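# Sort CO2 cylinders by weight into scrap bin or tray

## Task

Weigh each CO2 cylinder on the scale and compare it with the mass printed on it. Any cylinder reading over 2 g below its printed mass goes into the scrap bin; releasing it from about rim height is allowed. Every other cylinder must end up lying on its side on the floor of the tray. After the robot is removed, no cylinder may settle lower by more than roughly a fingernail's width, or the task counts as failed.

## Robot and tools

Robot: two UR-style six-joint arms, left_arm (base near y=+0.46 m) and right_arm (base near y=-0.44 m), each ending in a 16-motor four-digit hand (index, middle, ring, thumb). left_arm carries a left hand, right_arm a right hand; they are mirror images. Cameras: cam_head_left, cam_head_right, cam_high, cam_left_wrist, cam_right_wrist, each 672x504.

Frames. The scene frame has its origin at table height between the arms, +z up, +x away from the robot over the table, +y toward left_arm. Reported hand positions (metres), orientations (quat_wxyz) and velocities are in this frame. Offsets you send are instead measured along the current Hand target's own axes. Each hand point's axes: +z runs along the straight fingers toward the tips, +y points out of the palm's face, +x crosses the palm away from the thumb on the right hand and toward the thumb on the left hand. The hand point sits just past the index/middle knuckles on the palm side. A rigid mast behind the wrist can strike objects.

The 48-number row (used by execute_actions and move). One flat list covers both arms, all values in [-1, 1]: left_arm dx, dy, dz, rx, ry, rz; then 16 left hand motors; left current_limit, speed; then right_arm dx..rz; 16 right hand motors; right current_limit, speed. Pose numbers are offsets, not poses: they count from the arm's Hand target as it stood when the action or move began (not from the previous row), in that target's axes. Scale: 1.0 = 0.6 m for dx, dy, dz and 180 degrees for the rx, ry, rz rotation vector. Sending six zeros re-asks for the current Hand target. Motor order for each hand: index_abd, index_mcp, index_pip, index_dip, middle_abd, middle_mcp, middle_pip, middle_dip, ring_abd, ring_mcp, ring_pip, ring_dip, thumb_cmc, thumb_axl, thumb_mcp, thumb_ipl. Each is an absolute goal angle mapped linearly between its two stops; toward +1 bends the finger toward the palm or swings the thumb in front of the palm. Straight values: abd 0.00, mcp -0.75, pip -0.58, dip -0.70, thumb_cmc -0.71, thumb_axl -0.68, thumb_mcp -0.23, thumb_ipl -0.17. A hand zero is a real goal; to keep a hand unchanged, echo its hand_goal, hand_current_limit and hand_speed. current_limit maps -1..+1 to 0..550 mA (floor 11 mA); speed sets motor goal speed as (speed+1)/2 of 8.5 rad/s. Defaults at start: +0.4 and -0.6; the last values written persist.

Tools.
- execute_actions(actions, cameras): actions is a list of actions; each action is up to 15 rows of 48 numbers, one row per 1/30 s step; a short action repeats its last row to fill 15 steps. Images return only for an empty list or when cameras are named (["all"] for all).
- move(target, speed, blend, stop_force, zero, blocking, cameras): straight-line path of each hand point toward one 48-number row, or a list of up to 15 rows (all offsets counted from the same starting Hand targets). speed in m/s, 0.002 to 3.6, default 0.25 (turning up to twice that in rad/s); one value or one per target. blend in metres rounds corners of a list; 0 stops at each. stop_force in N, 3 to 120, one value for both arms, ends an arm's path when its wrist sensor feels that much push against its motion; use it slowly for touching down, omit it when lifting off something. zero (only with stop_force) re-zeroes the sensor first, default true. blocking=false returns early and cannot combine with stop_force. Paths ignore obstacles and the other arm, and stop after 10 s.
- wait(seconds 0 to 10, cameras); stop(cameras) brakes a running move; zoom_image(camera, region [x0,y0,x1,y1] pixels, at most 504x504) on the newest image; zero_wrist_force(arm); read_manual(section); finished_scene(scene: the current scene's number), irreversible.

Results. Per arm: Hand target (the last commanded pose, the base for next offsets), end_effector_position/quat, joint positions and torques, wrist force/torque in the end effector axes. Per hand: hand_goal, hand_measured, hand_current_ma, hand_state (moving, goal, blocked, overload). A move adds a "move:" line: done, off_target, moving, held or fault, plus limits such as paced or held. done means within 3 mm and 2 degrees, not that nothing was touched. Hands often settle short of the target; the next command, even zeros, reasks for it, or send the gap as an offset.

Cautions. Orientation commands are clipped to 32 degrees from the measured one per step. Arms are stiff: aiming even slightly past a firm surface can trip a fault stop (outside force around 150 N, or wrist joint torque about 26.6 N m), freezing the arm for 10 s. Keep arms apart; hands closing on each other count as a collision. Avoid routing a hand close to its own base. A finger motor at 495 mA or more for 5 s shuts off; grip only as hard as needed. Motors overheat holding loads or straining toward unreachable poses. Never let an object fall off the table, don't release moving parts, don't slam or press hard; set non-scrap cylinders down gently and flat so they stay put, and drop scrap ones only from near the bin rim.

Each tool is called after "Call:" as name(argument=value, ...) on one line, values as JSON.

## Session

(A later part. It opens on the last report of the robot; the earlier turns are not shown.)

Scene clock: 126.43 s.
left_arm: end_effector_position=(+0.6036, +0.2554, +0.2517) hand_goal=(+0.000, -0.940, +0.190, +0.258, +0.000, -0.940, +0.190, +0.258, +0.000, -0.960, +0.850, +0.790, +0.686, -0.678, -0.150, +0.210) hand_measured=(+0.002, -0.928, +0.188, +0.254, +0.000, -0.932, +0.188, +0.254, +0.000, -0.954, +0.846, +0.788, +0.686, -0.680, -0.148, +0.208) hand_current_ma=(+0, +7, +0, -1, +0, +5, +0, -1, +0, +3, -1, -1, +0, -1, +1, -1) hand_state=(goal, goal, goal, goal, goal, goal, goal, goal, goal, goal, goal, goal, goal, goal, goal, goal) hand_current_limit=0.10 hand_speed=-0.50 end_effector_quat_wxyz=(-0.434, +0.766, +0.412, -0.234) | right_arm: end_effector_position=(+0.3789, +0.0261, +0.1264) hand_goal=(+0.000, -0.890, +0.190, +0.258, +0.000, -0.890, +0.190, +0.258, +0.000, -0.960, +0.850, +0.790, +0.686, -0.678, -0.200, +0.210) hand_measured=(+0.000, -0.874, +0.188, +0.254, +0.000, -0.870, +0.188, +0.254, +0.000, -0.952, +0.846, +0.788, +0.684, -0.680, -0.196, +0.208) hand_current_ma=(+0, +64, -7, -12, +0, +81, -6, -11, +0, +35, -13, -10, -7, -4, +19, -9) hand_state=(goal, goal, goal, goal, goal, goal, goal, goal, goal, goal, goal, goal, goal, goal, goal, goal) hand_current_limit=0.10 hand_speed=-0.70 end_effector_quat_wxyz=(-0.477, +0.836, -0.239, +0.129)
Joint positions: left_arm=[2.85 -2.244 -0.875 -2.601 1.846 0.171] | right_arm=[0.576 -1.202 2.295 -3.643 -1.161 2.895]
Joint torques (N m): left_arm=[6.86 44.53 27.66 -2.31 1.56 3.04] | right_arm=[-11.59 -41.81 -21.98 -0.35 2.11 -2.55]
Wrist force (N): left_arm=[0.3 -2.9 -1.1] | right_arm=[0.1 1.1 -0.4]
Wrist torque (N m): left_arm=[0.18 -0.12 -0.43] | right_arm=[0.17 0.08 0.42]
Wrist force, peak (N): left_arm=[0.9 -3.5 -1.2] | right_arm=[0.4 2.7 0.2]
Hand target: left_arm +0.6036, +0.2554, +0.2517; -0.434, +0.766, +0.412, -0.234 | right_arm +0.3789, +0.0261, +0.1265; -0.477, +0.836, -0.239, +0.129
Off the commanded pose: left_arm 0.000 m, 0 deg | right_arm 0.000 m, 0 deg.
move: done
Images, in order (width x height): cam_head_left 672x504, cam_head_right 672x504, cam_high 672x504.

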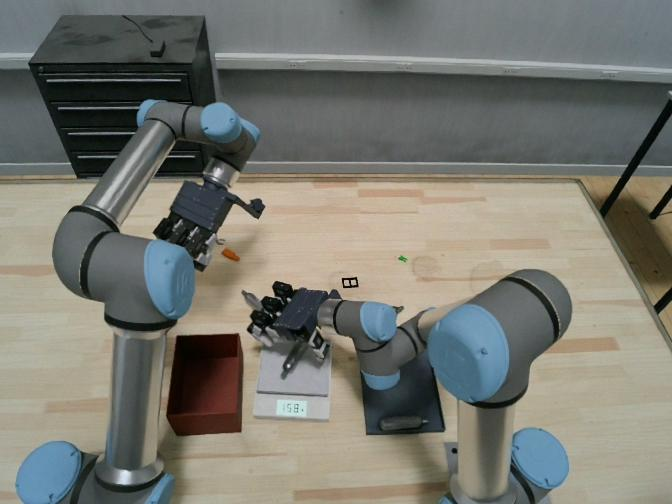

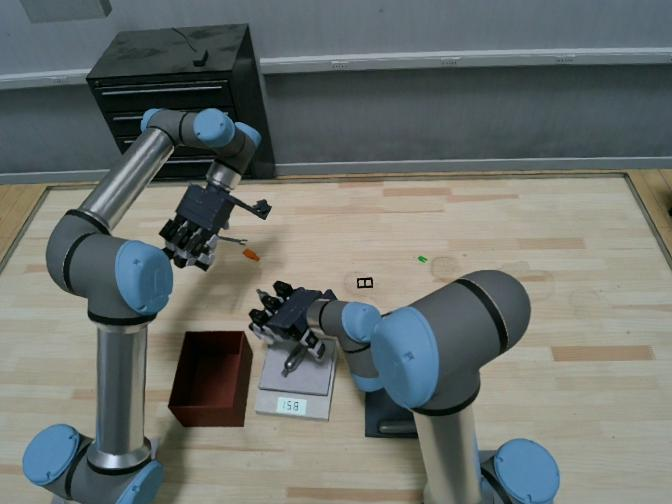

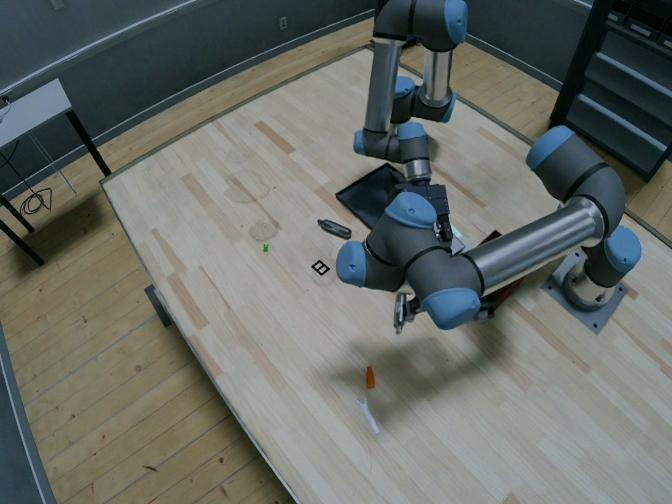

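Call:
move(target=[[0,0,0,0,0,0,0,-0.94,0.19,0.259,0,-0.94,0.19,0.259,0,-0.959,0.85,0.79,0.6857,-0.678,-0.15,0.21,0.1,-0.5,-0.001,0.0621,0.0355,0,0,0,0,-0.89,0.19,0.259,0,-0.89,0.19,0.259,0,-0.959,0.85,0.79,0.6857,-0.678,-0.2,0.21,0.1,-0.7],[0,0,0,0,0,0,0,-0.94,0.19,0.259,0,-0.94,0.19,0.259,0,-0.959,0.85,0.79,0.6857,-0.678,-0.15,0.21,0.1,-0.5,-0.001,0.0621,0.0355,0,0,0,0,-0.46,0.19,0.259,0,-0.46,0.19,0.259,0,-0.959,0.85,0.79,0.6857,-0.678,0.25,0.21,0.05,-0.8],[0,0,0,0,0,0,0,-0.94,0.19,0.259,0,-0.94,0.19,0.259,0,-0.959,0.85,0.79,0.6857,-0.678,-0.15,0.21,0.1,-0.5,-0.001,0.0621,0.0355,0,0,0,0,-0.46,0.19,0.259,0,-0.46,0.19,0.259,0,-0.959,0.85,0.79,0.6857,-0.678,0.25,0.21,0.1,-0.8],[0,0,0,0,0,0,0,-0.94,0.19,0.259,0,-0.94,0.19,0.259,0,-0.959,0.85,0.79,0.6857,-0.678,-0.15,0.21,0.1,-0.5,0,-0.06,-0.035,0,0,0,0,-0.46,0.19,0.259,0,-0.46,0.19,0.259,0,-0.959,0.85,0.79,0.6857,-0.678,0.25,0.21,0.1,-0.8]], speed=[0.05,0.05,0.05,0.15])

Scene clock: 131.03 s.
left_arm: end_effector_position=(+0.6036, +0.2554, +0.2517) hand_goal=(+0.000, -0.940, +0.190, +0.258, +0.000, -0.940, +0.190, +0.258, +0.000, -0.960, +0.850, +0.790, +0.686, -0.678, -0.150, +0.210) hand_measured=(+0.002, -0.928, +0.188, +0.254, +0.000, -0.932, +0.188, +0.254, +0.000, -0.954, +0.846, +0.788, +0.686, -0.680, -0.148, +0.208) hand_current_ma=(+0, +7, +0, -1, +0, +5, +0, -1, +0, +3, -1, -1, +0, -1, +1, -1) hand_state=(goal, goal, goal, goal, goal, goal, goal, goal, goal, goal, goal, goal, goal, goal, goal, goal) hand_current_limit=0.10 hand_speed=-0.50 end_effector_quat_wxyz=(-0.434, +0.766, +0.412, -0.234) | right_arm: end_effector_position=(+0.3795, +0.0261, +0.1681) hand_goal=(+0.000, -0.460, +0.190, +0.258, +0.000, -0.460, +0.190, +0.258, +0.000, -0.960, +0.850, +0.790, +0.686, -0.678, +0.250, +0.210) hand_measured=(+0.000, -0.510, +0.170, +0.252, +0.000, -0.518, +0.172, +0.252, +0.000, -0.952, +0.846, +0.788, +0.682, -0.680, +0.080, +0.186) hand_current_ma=(+0, -231, -75, -21, +0, -267, -66, -21, +0, +35, -13, -10, -12, -7, -302, -132) hand_state=(goal, blocked, goal, goal, goal, blocked, goal, goal, goal, goal, goal, goal, goal, goal, blocked, blocked) hand_current_limit=0.10 hand_speed=-0.80 end_effector_quat_wxyz=(-0.477, +0.836, -0.239, +0.129)
Joint positions: left_arm=[2.85 -2.244 -0.875 -2.601 1.846 0.171] | right_arm=[0.576 -1.312 2.271 -3.509 -1.161 2.894]
Joint torques (N m): left_arm=[7.08 44.98 26.94 -2.05 1.48 3.03] | right_arm=[-11.54 -37.8 -25.99 -1.28 2.15 -2.41]
Wrist force (N): left_arm=[0.8 -3.0 -1.3] | right_arm=[0.3 2.8 0.6]
Wrist torque (N m): left_arm=[0.18 -0.20 -0.38] | right_arm=[0.25 0.04 0.44]
Wrist force, peak (N): left_arm=[0.7 -3.5 -0.8] | right_arm=[0.2 4.0 1.0]
Hand target: left_arm +0.6036, +0.2554, +0.2517; -0.434, +0.766, +0.412, -0.234 | right_arm +0.3795, +0.0261, +0.1682; -0.477, +0.836, -0.239, +0.129
Off the commanded pose: left_arm 0.000 m, 0 deg | right_arm 0.000 m, 0 deg.
move: done

Call:
move(target=[[0,0,0,0,0,0,0,-0.94,0.19,0.259,0,-0.94,0.19,0.259,0,-0.959,0.85,0.79,0.6857,-0.678,-0.15,0.21,0.1,-0.5,-0.3088,-0.1099,0.1904,0,-0.1443,-0.0833,0,-0.46,0.19,0.259,0,-0.46,0.19,0.259,0,-0.959,0.85,0.79,0.6857,-0.678,0.25,0.21,0.1,-0.8],[-0.2298,0.2223,0.0542,0,0.0678,0.0392,0,-0.94,0.19,0.259,0,-0.94,0.19,0.259,0,-0.959,0.85,0.79,0.6857,-0.678,-0.15,0.21,0.1,-0.5,-0.3088,-0.0666,0.2154,0,-0.1443,-0.0833,0,-0.46,0.19,0.259,0,-0.46,0.19,0.259,0,-0.959,0.85,0.79,0.6857,-0.678,0.25,0.21,0.1,-0.8]], speed=[0.3,0.3], cameras=["all"])

Scene clock: 135.00 s.
left_arm: end_effector_position=(+0.5615, +0.1181, +0.1208) hand_goal=(+0.000, -0.940, +0.190, +0.258, +0.000, -0.940, +0.190, +0.258, +0.000, -0.960, +0.850, +0.790, +0.686, -0.678, -0.150, +0.210) hand_measured=(+0.002, -0.928, +0.188, +0.254, +0.000, -0.932, +0.188, +0.254, +0.000, -0.954, +0.846, +0.788, +0.686, -0.680, -0.148, +0.208) hand_current_ma=(+0, +7, +0, -1, +0, +5, +0, -1, +0, +3, -1, -1, +0, -1, +1, -1) hand_state=(goal, goal, goal, goal, goal, goal, goal, goal, goal, goal, goal, goal, goal, goal, goal, goal) hand_current_limit=0.10 hand_speed=-0.50 end_effector_quat_wxyz=(-0.460, +0.811, +0.316, -0.177) | right_arm: end_effector_position=(+0.2897, +0.2352, +0.1387) hand_goal=(+0.000, -0.460, +0.190, +0.258, +0.000, -0.460, +0.190, +0.258, +0.000, -0.960, +0.850, +0.790, +0.686, -0.678, +0.250, +0.210) hand_measured=(+0.000, -0.510, +0.170, +0.252, +0.000, -0.518, +0.172, +0.252, +0.000, -0.952, +0.846, +0.788, +0.682, -0.680, +0.080, +0.186) hand_current_ma=(+0, -228, -78, -22, +0, -264, -68, -21, +0, +35, -13, -10, -13, -7, -302, -135) hand_state=(goal, blocked, goal, goal, goal, blocked, goal, goal, goal, goal, goal, goal, goal, goal, blocked, blocked) hand_current_limit=0.10 hand_speed=-0.80 end_effector_quat_wxyz=(-0.498, +0.867, -0.015, -0.001)
Joint positions: left_arm=[2.604 -2.364 -1.004 -2.352 1.848 0.167] | right_arm=[0.905 -0.983 1.821 -3.335 -0.997 2.775]
Joint torques (N m): left_arm=[-7.25 48.91 24.62 1.72 -0.77 -2.89] | right_arm=[10.71 -32.78 -6.69 -4.32 -0.61 2.97]
Wrist force (N): left_arm=[0.6 -3.4 -0.7] | right_arm=[0.0 2.7 0.8]
Wrist torque (N m): left_arm=[0.07 -0.14 -0.24] | right_arm=[0.20 0.06 0.40]
Wrist force, peak (N): left_arm=[1.6 -4.1 -1.2] | right_arm=[1.0 3.5 -0.4]
Hand target: left_arm +0.5615, +0.1179, +0.1206; -0.460, +0.811, +0.316, -0.177 | right_arm +0.2897, +0.2352, +0.1387; -0.498, +0.867, -0.015, -0.001
Off the commanded pose: left_arm 0.000 m, 0 deg | right_arm 0.000 m, 0 deg.
move: done
camera_calibration:
cam_left_wrist: T_world_to_cam=[[-0.81729, -0.241895, 0.522994, 0.40112], [0.528433, 0.0472796, 0.847657, -0.4494], [-0.229771, 0.96915, 0.0891843, 0.130569], [0, 0, 0, 1]] pos_world=[0.595311, -0.00826468, 0.159509]
cam_right_wrist: T_world_to_cam=[[-0.817586, -0.301596, -0.490503, 0.410398], [-0.40703, -0.299826, 0.862804, 0.0261066], [-0.407284, 0.905066, 0.122375, 0.0134772], [0, 0, 0, 1]] pos_world=[0.351651, 0.119404, 0.177128]

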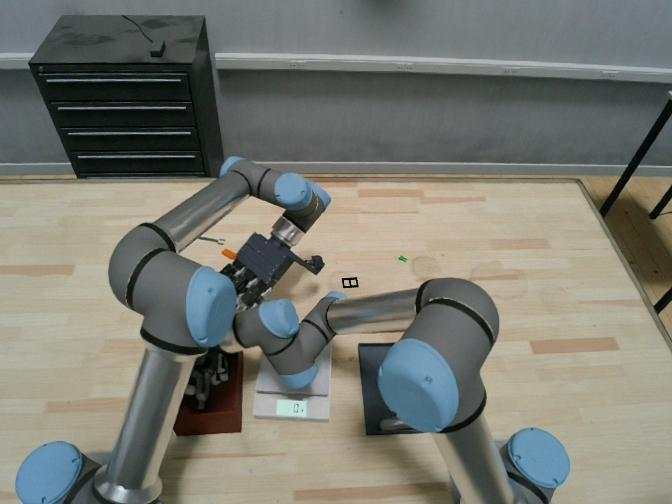

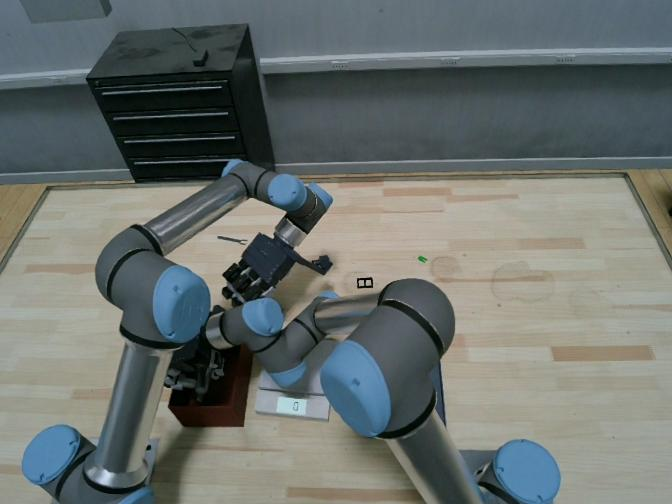

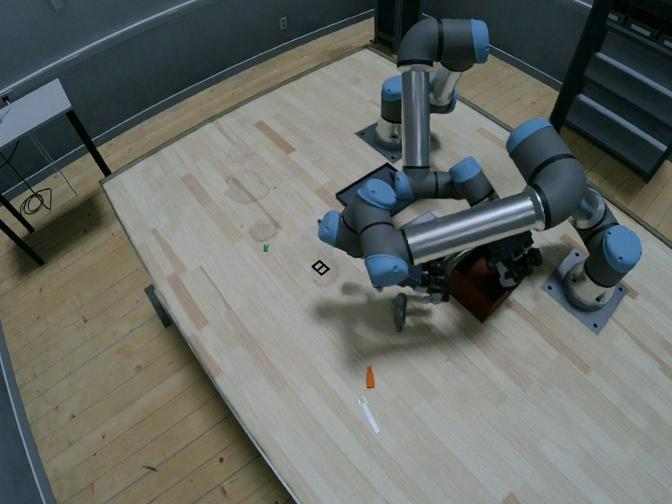

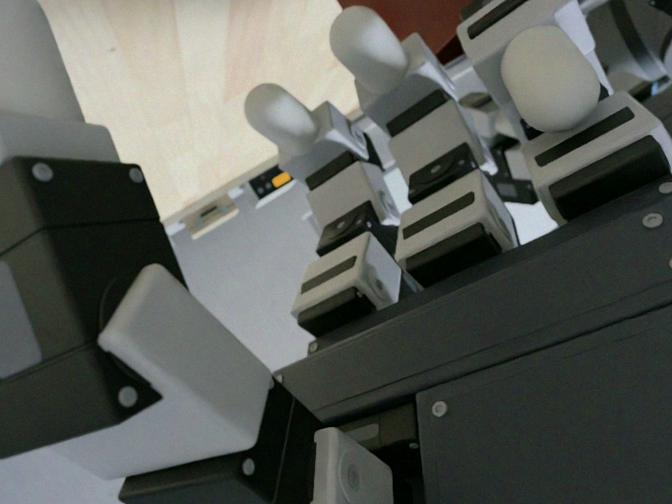

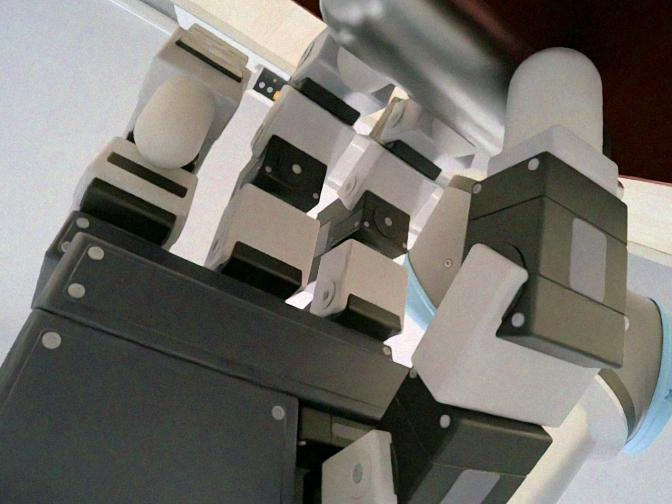

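Call:
zoom_image(camera="cam_high", region=[350, 250, 450, 350])

Call:
zoom_image(camera="cam_head_right", region=[200, 230, 300, 330])

Call:
zoom_image(camera="cam_head_left", region=[160, 330, 260, 430])

Scaled by 5.040 from the camera's 672x504 image, which has a finer 960x720 frame.

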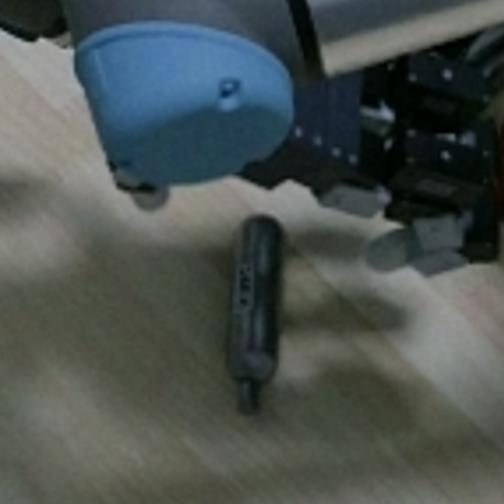

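Scaled by 5.040 from the camera's 672x504 image, which has a finer 960x720 frame.

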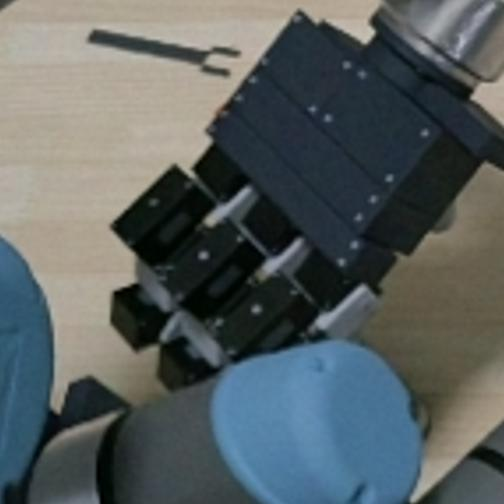

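Scaled by 5.040 from the camera's 672x504 image, which has a finer 960x720 frame.

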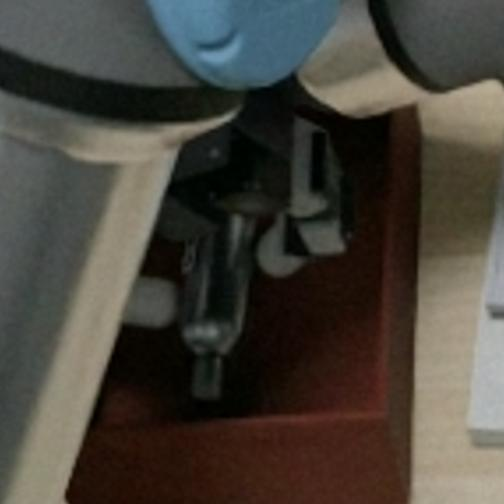

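Call:
move(target=[[0,0,0,0,0,0,0,-0.94,0.19,0.259,0,-0.94,0.19,0.259,0,-0.959,0.85,0.79,0.6857,-0.678,-0.15,0.21,0.1,-0.5,0,0,0,0,0,0,0,-0.89,0.19,0.259,0,-0.89,0.19,0.259,0,-0.959,0.85,0.79,0.6857,-0.678,-0.1,0.21,0.1,-0.6],[0.0067,0.095,0.0548,0,0,0,0,-0.94,0.19,0.259,0,-0.94,0.19,0.259,0,-0.959,0.85,0.79,0.6857,-0.678,-0.15,0.21,0.1,-0.5,0,-0.1155,-0.0667,0,0,0,0,-0.89,0.19,0.259,0,-0.89,0.19,0.259,0,-0.959,0.85,0.79,0.6857,-0.678,-0.1,0.21,0.1,-0.6]], speed=[0.1,0.12], cameras=["cam_head_left","cam_head_right","cam_high"])

Call:
zoom_image(camera="cam_high", region=[350, 250, 450, 350])

Call:
zoom_image(camera="cam_head_left", region=[160, 330, 260, 430])

Scene clock: 139.37 s.
left_arm: end_effector_position=(+0.5654, +0.1200, +0.0550) hand_goal=(+0.000, -0.940, +0.190, +0.258, +0.000, -0.940, +0.190, +0.258, +0.000, -0.960, +0.850, +0.790, +0.686, -0.678, -0.150, +0.210) hand_measured=(+0.002, -0.928, +0.188, +0.254, +0.000, -0.932, +0.188, +0.254, +0.000, -0.954, +0.846, +0.788, +0.686, -0.680, -0.148, +0.208) hand_current_ma=(+0, +7, +0, -1, +0, +5, +0, -1, +0, +3, -1, -1, +0, -1, +1, -1) hand_state=(goal, goal, goal, goal, goal, goal, goal, goal, goal, goal, goal, goal, goal, goal, goal, goal) hand_current_limit=0.10 hand_speed=-0.50 end_effector_quat_wxyz=(-0.460, +0.811, +0.316, -0.177) | right_arm: end_effector_position=(+0.2912, +0.2356, +0.2186) hand_goal=(+0.000, -0.890, +0.190, +0.258, +0.000, -0.890, +0.190, +0.258, +0.000, -0.960, +0.850, +0.790, +0.686, -0.678, -0.100, +0.210) hand_measured=(+0.000, -0.874, +0.188, +0.254, +0.000, -0.870, +0.188, +0.254, +0.000, -0.952, +0.846, +0.788, +0.682, -0.680, -0.098, +0.208) hand_current_ma=(+0, +63, -6, -12, +0, +79, -6, -11, +0, +35, -13, -10, -13, -7, +13, -11) hand_state=(goal, goal, goal, goal, goal, goal, goal, goal, goal, goal, goal, goal, goal, goal, goal, goal) hand_current_limit=0.10 hand_speed=-0.60 end_effector_quat_wxyz=(-0.498, +0.867, -0.015, -0.001) end_effector_velocity=(-0.001, +0.000, +0.001) end_effector_angular_velocity=(-0.001, +0.001, +0.001)
Joint positions: left_arm=[2.609 -2.42 -1.077 -2.222 1.852 0.17] | right_arm=[0.903 -1.112 1.768 -3.152 -0.996 2.774]
Joint velocities: left_arm=[within noise] | right_arm=[0.001 -0.002 -0.002 0.005 0 0]
Joint torques (N m): left_arm=[6.36 50.61 11.15 1.79 1.59 3.12] | right_arm=[-11.69 -51.07 -29.21 -0.57 2.22 -2.47]
Wrist force (N): left_arm=[0.7 -3.4 -1.0] | right_arm=[0.1 1.0 -0.2]
Wrist torque (N m): left_arm=[0.10 -0.16 -0.38] | right_arm=[0.15 0.06 0.43]
Wrist force, peak (N): left_arm=[0.5 -4.1 -1.2] | right_arm=[0.3 3.1 0.8]
Hand target: left_arm +0.5654, +0.1200, +0.0549; -0.460, +0.811, +0.316, -0.177 | right_arm +0.2912, +0.2356, +0.2187; -0.498, +0.867, -0.015, -0.001
Off the commanded pose: left_arm 0.000 m, 0 deg | right_arm 0.000 m, 0 deg.
move: done
Images, in order (width x height): cam_head_left 672x504, cam_head_right 672x504, cam_high 672x504.

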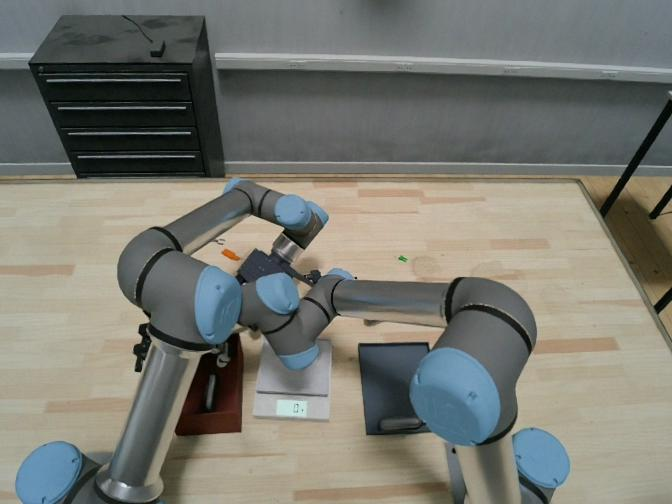

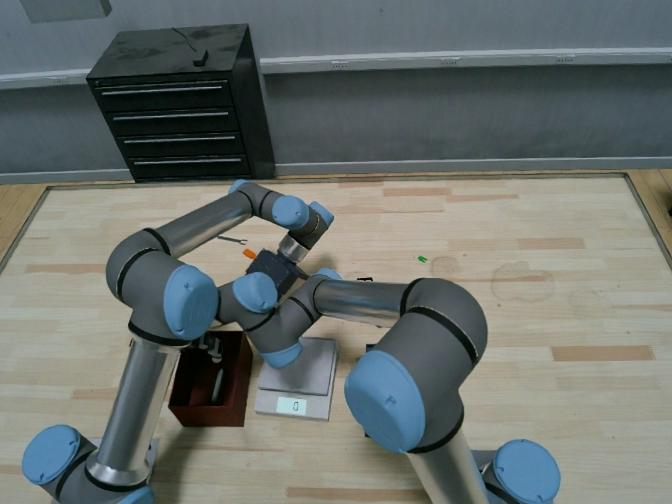

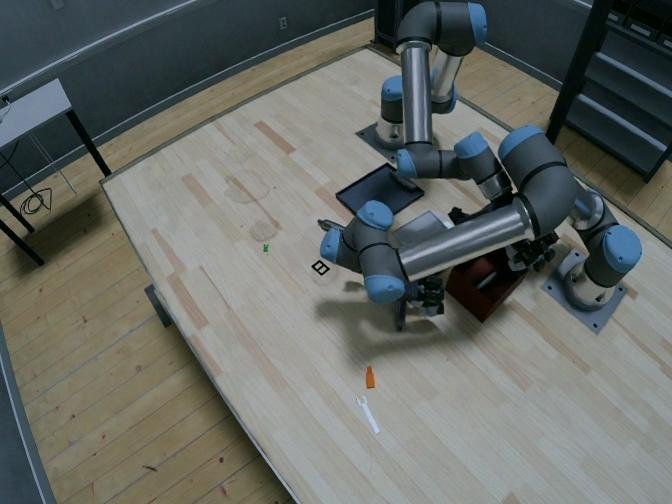

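Scaled by 5.040 from the camera's 672x504 image, which has a finer 960x720 frame.

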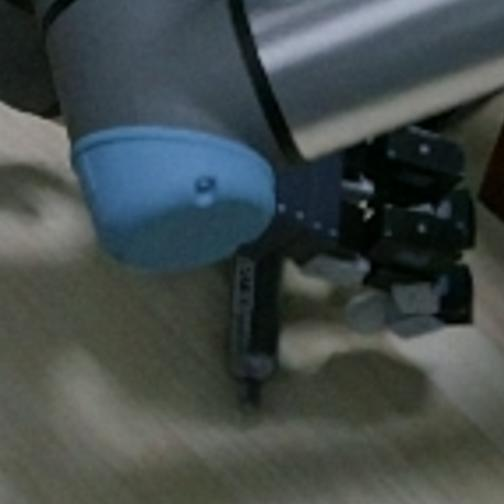

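Scaled by 5.040 from the camera's 672x504 image, which has a finer 960x720 frame.

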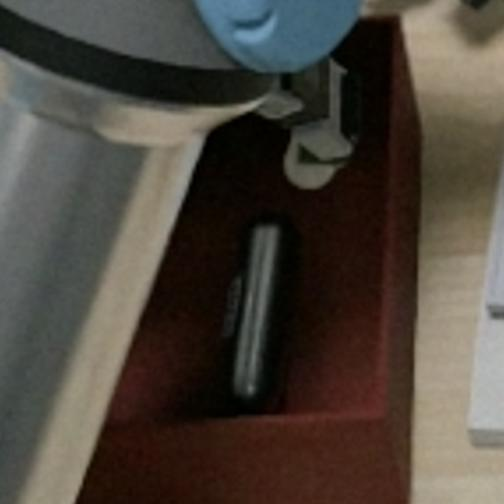

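Call:
move(target=[[0.0133,0.0511,0.0238,0,0,0,0,-0.94,0.19,0.259,0,-0.94,0.19,0.259,0,-0.959,0.85,0.79,0.6857,-0.678,-0.15,0.21,0.1,-0.5,0,0,0,0,0,0,0,-0.89,0.19,0.259,0,-0.89,0.19,0.259,0,-0.959,0.85,0.79,0.6857,-0.678,-0.1,0.21,0.1,-0.6]], speed=0.04, stop_force=3)

Scene clock: 140.57 s.
left_arm: end_effector_position=(+0.5654, +0.1200, +0.0549) hand_goal=(+0.000, -0.940, +0.190, +0.258, +0.000, -0.940, +0.190, +0.258, +0.000, -0.960, +0.850, +0.790, +0.686, -0.678, -0.150, +0.210) hand_measured=(+0.002, -0.928, +0.188, +0.254, +0.000, -0.932, +0.188, +0.254, +0.000, -0.954, +0.846, +0.788, +0.686, -0.680, -0.148, +0.208) hand_current_ma=(+0, +7, +0, -1, +0, +5, +0, -1, +0, +3, -1, -1, +0, -1, +1, -1) hand_state=(goal, goal, goal, goal, goal, goal, goal, goal, goal, goal, goal, goal, goal, goal, goal, goal) hand_current_limit=0.10 hand_speed=-0.50 end_effector_quat_wxyz=(-0.460, +0.811, +0.316, -0.177) | right_arm: end_effector_position=(+0.2912, +0.2356, +0.2187) hand_goal=(+0.000, -0.890, +0.190, +0.258, +0.000, -0.890, +0.190, +0.258, +0.000, -0.960, +0.850, +0.790, +0.686, -0.678, -0.100, +0.210) hand_measured=(+0.000, -0.874, +0.188, +0.254, +0.000, -0.870, +0.188, +0.254, +0.000, -0.952, +0.846, +0.788, +0.682, -0.680, -0.098, +0.208) hand_current_ma=(+0, +63, -6, -12, +0, +79, -6, -11, +0, +35, -13, -10, -13, -7, +13, -11) hand_state=(goal, goal, goal, goal, goal, goal, goal, goal, goal, goal, goal, goal, goal, goal, goal, goal) hand_current_limit=0.10 hand_speed=-0.60 end_effector_quat_wxyz=(-0.498, +0.867, -0.015, -0.001)
Joint positions: left_arm=[2.609 -2.42 -1.077 -2.222 1.852 0.17] | right_arm=[0.903 -1.112 1.768 -3.152 -0.996 2.774]
Joint torques (N m): left_arm=[6.84 50.21 10.5 1.85 1.52 3.09] | right_arm=[-11.44 -50.92 -29.51 -0.65 2.33 -2.55]
Wrist force (N): left_arm=[0.7 -3.2 -0.7] | right_arm=[0.2 1.0 -0.2]
Wrist torque (N m): left_arm=[0.10 -0.14 -0.39] | right_arm=[0.15 0.04 0.43]
Wrist force, peak (N): left_arm=[0.6 -3.7 -1.4] | right_arm=[0.5 1.3 -0.5]
Hand target: left_arm +0.5654, +0.1200, +0.0549; -0.460, +0.811, +0.316, -0.177 (not the last commanded pose) | right_arm +0.2912, +0.2356, +0.2187; -0.498, +0.867, -0.015, -0.001
Off the commanded pose: left_arm 0.035 m, 0 deg | right_arm 0.000 m, 0 deg.
move: held (left_arm; a check stopped the path); limits=held
pose unreachable (left arm): on one or more control steps of this call, first in action 0 (counted from 0), this arm could not follow its commanded pose, so it was not sent that pose on those steps. It may still have moved: this result reports where it is.
cause: moving toward the commanded pose would bring a part of the arm too close to another arm (a part of this arm just beyond joint 2 (shoulder lift) and a part of the right arm just beyond its joint 5 (wrist 2), along the way the arms are being sent, or toward where that arm still pushes).

Call:
move(target=[[0,0,0,0,0,0,0,-0.94,0.19,0.259,0,-0.94,0.19,0.259,0,-0.959,0.85,0.79,0.6857,-0.678,-0.15,0.21,0.1,-0.5,0.115,0.1808,-0.3498,0,-0.0962,-0.0556,0,-0.94,0.19,0.259,0,-0.94,0.19,0.259,0,-0.959,0.85,0.79,0.6857,-0.678,-0.15,0.21,0.1,-0.6],[0,0,0,0,0,0,0,-0.94,0.19,0.259,0,-0.94,0.19,0.259,0,-0.959,0.85,0.79,0.6857,-0.678,-0.15,0.21,0.1,-0.5,0.515,0.487,-0.8458,0,-0.433,-0.25,0,-0.94,0.19,0.259,0,-0.94,0.19,0.259,0,-0.959,0.85,0.79,0.6857,-0.678,-0.15,0.21,0.1,-0.6]], speed=[0.4,0.6], blend=[0.06,0], cameras=["cam_head_left","cam_high"])

Call:
zoom_image(camera="cam_head_left", region=[220, 250, 320, 350])

Scene clock: 144.27 s.
left_arm: end_effector_position=(+0.5654, +0.1200, +0.0549) hand_goal=(+0.000, -0.940, +0.190, +0.258, +0.000, -0.940, +0.190, +0.258, +0.000, -0.960, +0.850, +0.790, +0.686, -0.678, -0.150, +0.210) hand_measured=(+0.002, -0.928, +0.188, +0.254, +0.000, -0.932, +0.188, +0.254, +0.000, -0.954, +0.846, +0.788, +0.686, -0.680, -0.148, +0.208) hand_current_ma=(+0, +7, +0, -1, +0, +5, +0, -1, +0, +3, -1, -1, +0, -1, +1, -1) hand_state=(goal, goal, goal, goal, goal, goal, goal, goal, goal, goal, goal, goal, goal, goal, goal, goal) hand_current_limit=0.10 hand_speed=-0.50 end_effector_quat_wxyz=(-0.460, +0.811, +0.316, -0.177) | right_arm: end_effector_position=(+0.5852, -0.3577, +0.2172) hand_goal=(+0.000, -0.940, +0.190, +0.258, +0.000, -0.940, +0.190, +0.258, +0.000, -0.960, +0.850, +0.790, +0.686, -0.678, -0.150, +0.210) hand_measured=(+0.000, -0.926, +0.188, +0.254, +0.000, -0.922, +0.188, +0.254, +0.000, -0.952, +0.846, +0.788, +0.682, -0.680, -0.146, +0.208) hand_current_ma=(+0, +58, -5, -12, +0, +74, -5, -11, +0, +35, -13, -10, -12, -7, +14, -8) hand_state=(goal, goal, goal, goal, goal, goal, goal, goal, goal, goal, goal, goal, goal, goal, goal, goal) hand_current_limit=0.10 hand_speed=-0.60 end_effector_quat_wxyz=(-0.362, +0.618, +0.600, -0.356)
Joint positions: left_arm=[2.609 -2.42 -1.077 -2.222 1.852 0.17] | right_arm=[-0.025 -0.959 1.071 -0.618 -1.598 -0.009]
Joint torques (N m): left_arm=[7.1 49.51 11.21 1.6 1.53 3.23] | right_arm=[10.84 -36.85 -30.15 1.84 -1.34 -2.48]
Wrist force (N): left_arm=[0.6 -3.1 -1.0] | right_arm=[0.1 1.4 -0.3]
Wrist torque (N m): left_arm=[0.14 -0.14 -0.40] | right_arm=[0.20 0.08 0.43]
Wrist force, peak (N): left_arm=[0.7 -3.5 -1.3] | right_arm=[-0.6 2.1 -1.1]
Hand target: left_arm +0.5654, +0.1200, +0.0549; -0.460, +0.811, +0.316, -0.177 | right_arm +0.5852, -0.3577, +0.2172; -0.362, +0.618, +0.600, -0.356
Off the commanded pose: left_arm 0.000 m, 0 deg | right_arm 0.000 m, 0 deg.
move: done; limits=paced
Images, in order (width x height): cam_head_left 672x504, cam_high 672x504.

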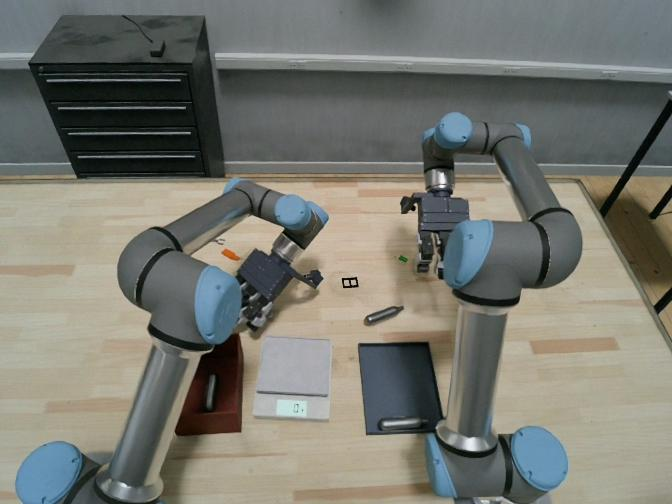

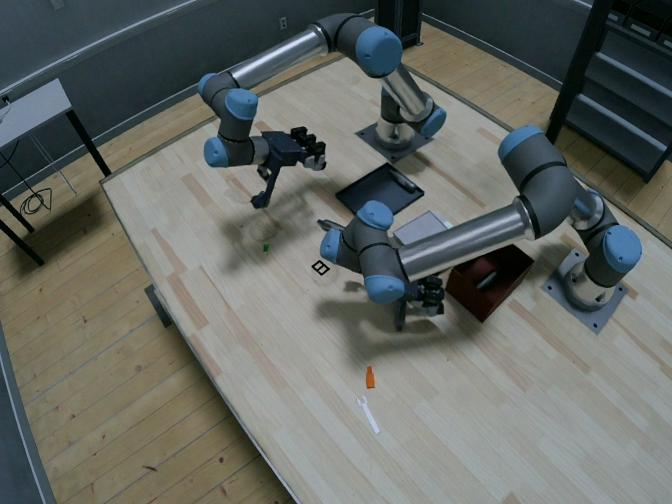

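Scaled by 5.040 from the camera's 672x504 image, which has a finer 960x720 frame.

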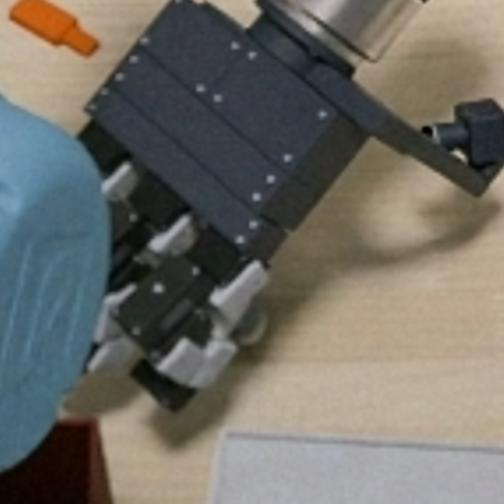

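Call:
move(target=[[0.0133,0.0511,0.0238,0,0,0,0,-0.94,0.19,0.259,0,-0.94,0.19,0.259,0,-0.959,0.85,0.79,0.6857,-0.678,-0.15,0.21,0.1,-0.5,0,0,0,0,0,0,0,-0.94,0.19,0.259,0,-0.94,0.19,0.259,0,-0.959,0.85,0.79,0.6857,-0.678,-0.15,0.21,0.1,-0.6]], speed=0.04, stop_force=3)

Scene clock: 146.83 s.
left_arm: end_effector_position=(+0.5737, +0.1229, +0.0213) hand_goal=(+0.000, -0.940, +0.190, +0.258, +0.000, -0.940, +0.190, +0.258, +0.000, -0.960, +0.850, +0.790, +0.686, -0.678, -0.150, +0.210) hand_measured=(+0.002, -0.928, +0.188, +0.254, +0.000, -0.932, +0.188, +0.254, +0.000, -0.954, +0.846, +0.788, +0.686, -0.680, -0.148, +0.208) hand_current_ma=(+0, +7, +0, -1, +0, +5, +0, -1, +0, +3, -1, -1, +0, -1, +1, -1) hand_state=(goal, goal, goal, goal, goal, goal, goal, goal, goal, goal, goal, goal, goal, goal, goal, goal) hand_current_limit=0.10 hand_speed=-0.50 end_effector_quat_wxyz=(-0.460, +0.811, +0.316, -0.177) | right_arm: end_effector_position=(+0.5852, -0.3577, +0.2172) hand_goal=(+0.000, -0.940, +0.190, +0.258, +0.000, -0.940, +0.190, +0.258, +0.000, -0.960, +0.850, +0.790, +0.686, -0.678, -0.150, +0.210) hand_measured=(+0.000, -0.926, +0.188, +0.254, +0.000, -0.922, +0.188, +0.254, +0.000, -0.952, +0.846, +0.788, +0.682, -0.680, -0.146, +0.208) hand_current_ma=(+0, +58, -5, -12, +0, +74, -5, -11, +0, +35, -13, -10, -12, -7, +14, -8) hand_state=(goal, goal, goal, goal, goal, goal, goal, goal, goal, goal, goal, goal, goal, goal, goal, goal) hand_current_limit=0.10 hand_speed=-0.60 end_effector_quat_wxyz=(-0.362, +0.618, +0.600, -0.356)
Joint positions: left_arm=[2.617 -2.465 -1.085 -2.168 1.86 0.175] | right_arm=[-0.025 -0.959 1.071 -0.618 -1.598 -0.009]
Joint torques (N m): left_arm=[6.49 50.3 12.5 1.87 1.43 3.26] | right_arm=[10.51 -35.85 -30.59 2.16 -1.59 -2.39]
Wrist force (N): left_arm=[0.7 -3.3 -0.7] | right_arm=[0.2 1.0 -0.5]
Wrist torque (N m): left_arm=[0.08 -0.15 -0.38] | right_arm=[0.16 0.06 0.43]
Wrist force, peak (N): left_arm=[0.8 -3.7 -1.0] | right_arm=[0.2 1.5 -0.4]
Hand target: left_arm +0.5737, +0.1229, +0.0213; -0.460, +0.811, +0.316, -0.177 | right_arm +0.5852, -0.3577, +0.2172; -0.362, +0.618, +0.600, -0.356
Off the commanded pose: left_arm 0.000 m, 0 deg | right_arm 0.000 m, 0 deg.
move: done

Call:
move(target=[[0,0,0,0,0,0,0,-0.46,0.19,0.259,0,-0.46,0.19,0.259,0,-0.959,0.85,0.79,0.6857,-0.678,0.25,0.21,0.05,-0.8,0,0,0,0,0,0,0,-0.94,0.19,0.259,0,-0.94,0.19,0.259,0,-0.959,0.85,0.79,0.6857,-0.678,-0.15,0.21,0.1,-0.6],[0,0,0,0,0,0,0,-0.46,0.19,0.259,0,-0.46,0.19,0.259,0,-0.959,0.85,0.79,0.6857,-0.678,0.25,0.21,0.1,-0.8,0,0,0,0,0,0,0,-0.94,0.19,0.259,0,-0.94,0.19,0.259,0,-0.959,0.85,0.79,0.6857,-0.678,-0.15,0.21,0.1,-0.6],[0,-0.0866,-0.05,0,0,0,0,-0.46,0.19,0.259,0,-0.46,0.19,0.259,0,-0.959,0.85,0.79,0.6857,-0.678,0.25,0.21,0.1,-0.8,0,0,0,0,0,0,0,-0.94,0.19,0.259,0,-0.94,0.19,0.259,0,-0.959,0.85,0.79,0.6857,-0.678,-0.15,0.21,0.1,-0.6]], speed=0.15)

Scene clock: 149.90 s.
left_arm: end_effector_position=(+0.5729, +0.1234, +0.0811) hand_goal=(+0.000, -0.460, +0.190, +0.258, +0.000, -0.460, +0.190, +0.258, +0.000, -0.960, +0.850, +0.790, +0.686, -0.678, +0.250, +0.210) hand_measured=(+0.002, -0.552, +0.160, +0.248, +0.000, -0.538, +0.158, +0.248, +0.000, -0.954, +0.846, +0.788, +0.678, -0.684, +0.122, +0.176) hand_current_ma=(+0, -225, -32, -5, +0, -171, -38, -7, +0, +3, -1, -1, -3, -3, -303, -63) hand_state=(goal, blocked, blocked, goal, goal, blocked, blocked, goal, goal, goal, goal, goal, goal, goal, blocked, blocked) hand_current_limit=0.10 hand_speed=-0.80 end_effector_quat_wxyz=(-0.460, +0.811, +0.316, -0.177) | right_arm: end_effector_position=(+0.5852, -0.3577, +0.2172) hand_goal=(+0.000, -0.940, +0.190, +0.258, +0.000, -0.940, +0.190, +0.258, +0.000, -0.960, +0.850, +0.790, +0.686, -0.678, -0.150, +0.210) hand_measured=(+0.000, -0.926, +0.188, +0.254, +0.000, -0.922, +0.188, +0.254, +0.000, -0.952, +0.846, +0.788, +0.682, -0.680, -0.146, +0.208) hand_current_ma=(+0, +58, -5, -12, +0, +74, -5, -11, +0, +35, -13, -10, -12, -7, +14, -8) hand_state=(goal, goal, goal, goal, goal, goal, goal, goal, goal, goal, goal, goal, goal, goal, goal, goal) hand_current_limit=0.10 hand_speed=-0.60 end_effector_quat_wxyz=(-0.362, +0.618, +0.600, -0.356)
Joint positions: left_arm=[2.618 -2.407 -1.032 -2.279 1.86 0.175] | right_arm=[-0.025 -0.959 1.071 -0.618 -1.598 -0.009]
Joint torques (N m): left_arm=[6.19 64.42 29.33 -2.24 1.37 -1.86] | right_arm=[11.3 -36.06 -30.04 2.13 -1.36 -2.23]
Wrist force (N): left_arm=[0.5 -1.7 0.0] | right_arm=[0.2 1.3 -0.5]
Wrist torque (N m): left_arm=[0.15 -0.12 -0.40] | right_arm=[0.20 0.06 0.43]
Wrist force, peak (N): left_arm=[0.8 -11.1 -1.9] | right_arm=[-0.1 1.5 -0.8]
Hand target: left_arm +0.5729, +0.1234, +0.0812; -0.460, +0.811, +0.316, -0.177 | right_arm +0.5852, -0.3577, +0.2172; -0.362, +0.618, +0.600, -0.356
Off the commanded pose: left_arm 0.000 m, 0 deg | right_arm 0.000 m, 0 deg.
move: done

Call:
zoom_image(camera="cam_head_left", region=[345, 285, 425, 345])

Call:
zoom_image(camera="cam_high", region=[290, 190, 370, 250])

Scaled by 6.300 from the camera's 672x504 image, which has a finer 960x720 frame.
This view is cut from an older image: the scene may have changed since it was taken.

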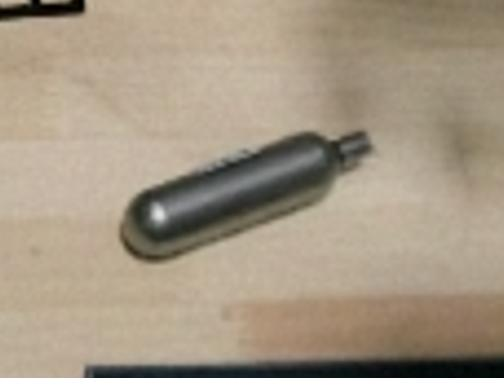

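Scaled by 6.300 from the camera's 672x504 image, which has a finer 960x720 frame.
This view is cut from an older image: the scene may have changed since it was taken.

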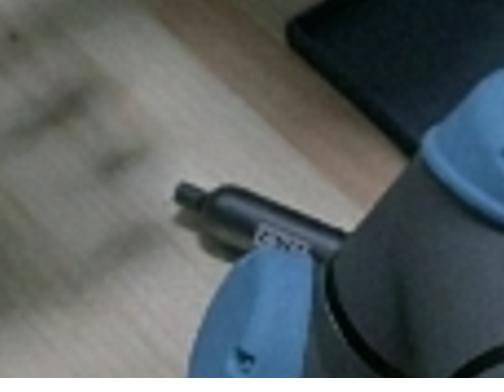

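Call:
move(target=[[-0.1078,-0.2396,0.019,0,-0.2406,-0.1389,0,-0.46,0.19,0.259,0,-0.46,0.19,0.259,0,-0.959,0.85,0.79,0.6857,-0.678,0.25,0.21,0.1,-0.8,0,0,0,0,0,0,0,-0.94,0.19,0.259,0,-0.94,0.19,0.259,0,-0.959,0.85,0.79,0.6857,-0.678,-0.15,0.21,0.1,-0.6],[-0.3881,-0.1913,0.0354,0,-0.5653,-0.3264,0,-0.46,0.19,0.259,0,-0.46,0.19,0.259,0,-0.959,0.85,0.79,0.6857,-0.678,0.25,0.21,0.1,-0.8,0.2271,0.1147,0.1919,0,-0.1121,-0.0647,0,-0.94,0.19,0.259,0,-0.94,0.19,0.259,0,-0.959,0.85,0.79,0.6857,-0.678,-0.15,0.21,0.1,-0.6],[-0.3881,-0.0903,0.0937,0,-0.5653,-0.3264,0,-0.46,0.19,0.259,0,-0.46,0.19,0.259,0,-0.959,0.85,0.79,0.6857,-0.678,0.25,0.21,0.1,-0.8,0.2271,0.1724,0.2252,0,-0.1121,-0.0647,0,-0.94,0.19,0.259,0,-0.94,0.19,0.259,0,-0.959,0.85,0.79,0.6857,-0.678,-0.15,0.21,0.1,-0.6]], speed=[0.4,0.4,0.2], blend=[0.04,0.02,0], cameras=["all"])

Call:
zoom_image(camera="cam_head_left", region=[345, 270, 445, 345])

Call:
zoom_image(camera="cam_high", region=[290, 170, 390, 270])

Scene clock: 155.70 s.
left_arm: end_effector_position=(+0.3497, +0.0223, +0.0981) hand_goal=(+0.000, -0.460, +0.190, +0.258, +0.000, -0.460, +0.190, +0.258, +0.000, -0.960, +0.850, +0.790, +0.686, -0.678, +0.250, +0.210) hand_measured=(+0.002, -0.552, +0.160, +0.248, +0.000, -0.536, +0.156, +0.246, +0.000, -0.954, +0.846, +0.788, +0.678, -0.684, +0.122, +0.176) hand_current_ma=(+0, -222, -33, -5, +0, -165, -38, -7, +0, +3, -1, -1, -4, -4, -303, -65) hand_state=(goal, blocked, blocked, goal, goal, blocked, blocked, goal, goal, goal, goal, goal, goal, goal, blocked, blocked) hand_current_limit=0.10 hand_speed=-0.80 end_effector_quat_wxyz=(-0.081, +0.154, +0.851, -0.495) | right_arm: end_effector_position=(+0.5206, -0.2206, +0.0605) hand_goal=(+0.000, -0.940, +0.190, +0.258, +0.000, -0.940, +0.190, +0.258, +0.000, -0.960, +0.850, +0.790, +0.686, -0.678, -0.150, +0.210) hand_measured=(+0.000, -0.926, +0.188, +0.254, +0.000, -0.922, +0.188, +0.254, +0.000, -0.952, +0.846, +0.788, +0.682, -0.680, -0.146, +0.208) hand_current_ma=(+0, +58, -5, -12, +0, +74, -5, -11, +0, +35, -13, -10, -11, -7, +14, -8) hand_state=(goal, goal, goal, goal, goal, goal, goal, goal, goal, goal, goal, goal, goal, goal, goal, goal) hand_current_limit=0.10 hand_speed=-0.60 end_effector_quat_wxyz=(-0.285, +0.482, +0.714, -0.420)
Joint positions: left_arm=[2.698 -1.857 -2.238 -0.493 0.524 -1.696] | right_arm=[0.283 -0.9 1.393 -1.002 -1.681 -0.064]
Joint torques (N m): left_arm=[-7.65 22.44 6.37 5.12 -0.44 -2.96] | right_arm=[11.28 -36.25 -7.51 -1.38 -1.5 -2.65]
Wrist force (N): left_arm=[0.6 -0.9 -0.2] | right_arm=[0.2 1.0 -0.2]
Wrist torque (N m): left_arm=[0.28 -0.16 -0.29] | right_arm=[0.14 0.04 0.46]
Wrist force, peak (N): left_arm=[0.9 -3.1 -0.4] | right_arm=[0.1 1.9 0.3]
Hand target: left_arm +0.3497, +0.0223, +0.0981; -0.081, +0.154, +0.851, -0.495 | right_arm +0.5206, -0.2206, +0.0605; -0.285, +0.482, +0.714, -0.420
Off the commanded pose: left_arm 0.000 m, 0 deg | right_arm 0.000 m, 0 deg.
move: done
camera_calibration:
cam_left_wrist: T_world_to_cam=[[0.585782, -0.600038, 0.544806, -0.268082], [-0.294825, 0.468393, 0.832878, -0.0337192], [-0.754942, -0.648507, 0.0974695, 0.395708], [0, 0, 0, 1]] pos_world=[0.445833, 0.111554, 0.135567]
cam_right_wrist: T_world_to_cam=[[0.585441, -0.627202, -0.513689, -0.377453], [0.461481, -0.263139, 0.847227, -0.392196], [-0.666554, -0.733059, 0.135389, 0.302438], [0, 0, 0, 1]] pos_world=[0.603559, -0.118237, 0.0974388]

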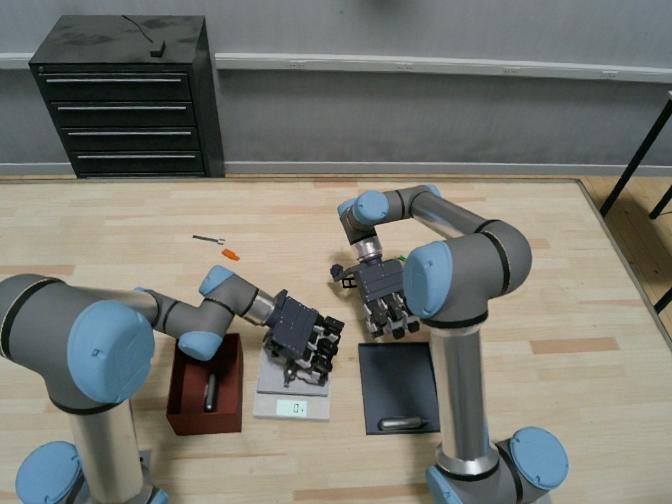

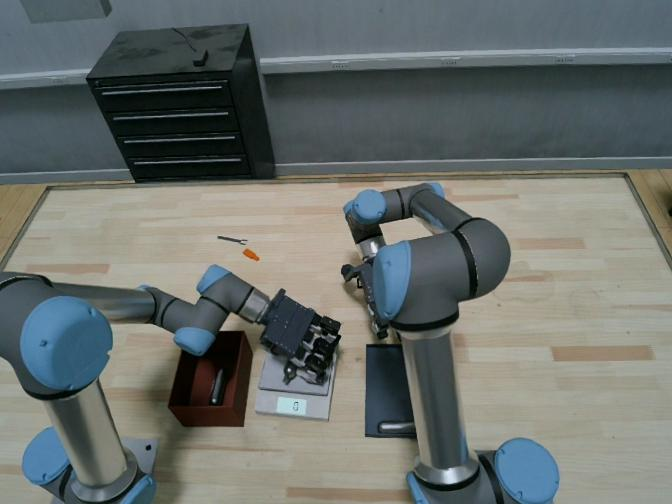

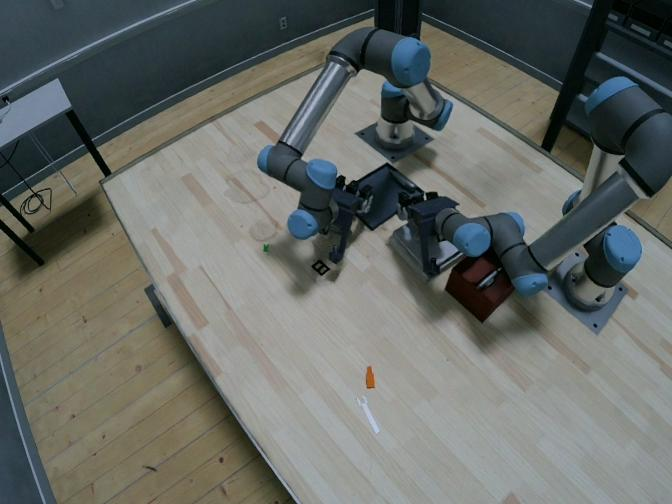

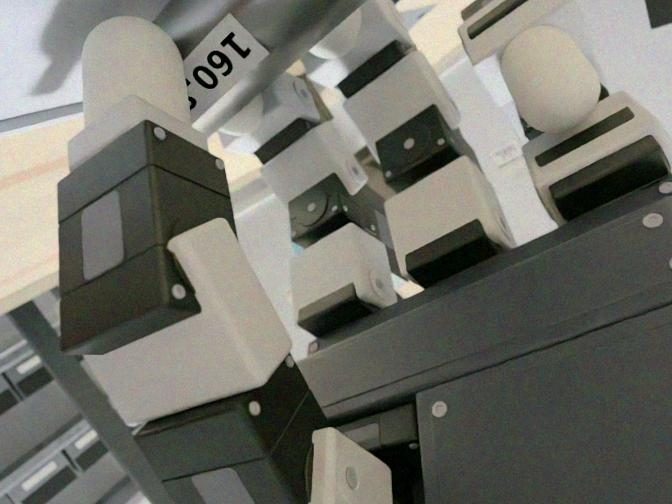

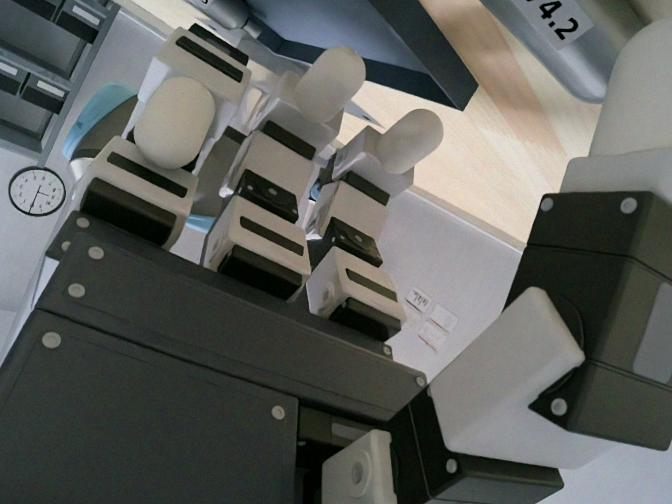

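Scaled by 5.040 from the camera's 672x504 image, which has a finer 960x720 frame.

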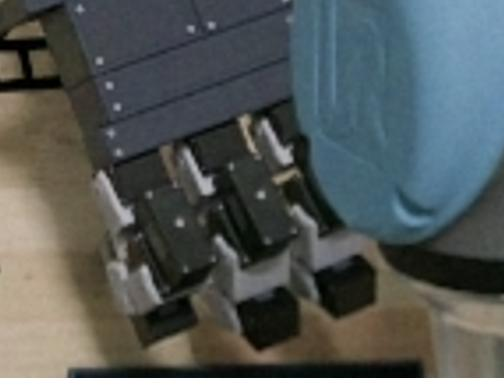

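Scaled by 5.040 from the camera's 672x504 image, which has a finer 960x720 frame.

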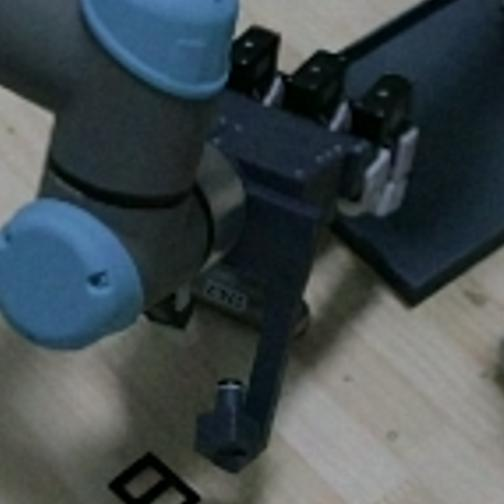

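Call:
move(target=[[0,0.0238,0.0138,0,0,0,0,-0.46,0.19,0.259,0,-0.46,0.19,0.259,0,-0.959,0.85,0.79,0.6857,-0.678,0.25,0.21,0.1,-0.8,-0.0006,0.0586,0.0291,0,0,0,0,-0.94,0.19,0.259,0,-0.94,0.19,0.259,0,-0.959,0.85,0.79,0.6857,-0.678,-0.15,0.21,0.1,-0.6]], speed=0.04, stop_force=3)

Call:
zoom_image(camera="cam_right_wrist", region=[470, 0, 640, 110])

Scene clock: 158.30 s.
left_arm: end_effector_position=(+0.3499, +0.0222, +0.0837) hand_goal=(+0.000, -0.460, +0.190, +0.258, +0.000, -0.460, +0.190, +0.258, +0.000, -0.960, +0.850, +0.790, +0.686, -0.678, +0.250, +0.210) hand_measured=(+0.002, -0.552, +0.160, +0.256, +0.000, -0.536, +0.154, +0.244, +0.000, -0.954, +0.846, +0.788, +0.680, -0.684, +0.122, +0.176) hand_current_ma=(+0, -222, -33, -1, +0, -165, -43, -9, +0, +3, -1, -1, -3, -3, -302, -65) hand_state=(goal, blocked, blocked, goal, goal, blocked, blocked, goal, goal, goal, goal, goal, goal, goal, blocked, blocked) hand_current_limit=0.10 hand_speed=-0.80 end_effector_quat_wxyz=(-0.081, +0.154, +0.851, -0.495) | right_arm: end_effector_position=(+0.5223, -0.2202, +0.0213) hand_goal=(+0.000, -0.940, +0.190, +0.258, +0.000, -0.940, +0.190, +0.258, +0.000, -0.960, +0.850, +0.790, +0.686, -0.678, -0.150, +0.210) hand_measured=(+0.000, -0.926, +0.188, +0.254, +0.000, -0.922, +0.188, +0.254, +0.000, -0.952, +0.846, +0.788, +0.682, -0.680, -0.146, +0.208) hand_current_ma=(+0, +58, -5, -12, +0, +74, -5, -11, +0, +35, -13, -10, -11, -7, +14, -8) hand_state=(goal, goal, goal, goal, goal, goal, goal, goal, goal, goal, goal, goal, goal, goal, goal, goal) hand_current_limit=0.10 hand_speed=-0.60 end_effector_quat_wxyz=(-0.285, +0.482, +0.714, -0.420)
Joint positions: left_arm=[2.698 -1.893 -2.246 -0.448 0.524 -1.697] | right_arm=[0.282 -0.849 1.417 -1.077 -1.681 -0.064]
Joint torques (N m): left_arm=[-5.3 37.57 21.23 0.88 -0.63 -0.64] | right_arm=[-9.27 -35.73 -6.52 -1.31 -1.61 -2.56]
Wrist force (N): left_arm=[0.6 -2.8 -0.3] | right_arm=[0.5 1.2 -0.3]
Wrist torque (N m): left_arm=[0.13 -0.15 -0.29] | right_arm=[0.18 0.03 0.47]
Wrist force, peak (N): left_arm=[0.1 -6.7 -2.7] | right_arm=[0.4 1.6 -0.2]
Hand target: left_arm +0.3499, +0.0222, +0.0837; -0.081, +0.154, +0.851, -0.495 (not the last commanded pose) | right_arm +0.5223, -0.2202, +0.0213; -0.285, +0.482, +0.714, -0.420
Off the commanded pose: left_arm 0.002 m, 0 deg | right_arm 0.000 m, 0 deg.
move: contact (left_arm)

Scaled by 2.965 from the camera's 672x504 image, which has a finer 960x720 frame.
This view is cut from an older image: the scene may have changed since it was taken.

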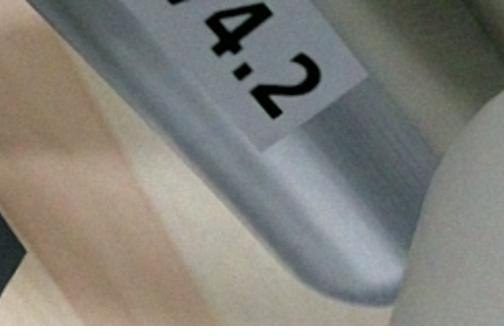

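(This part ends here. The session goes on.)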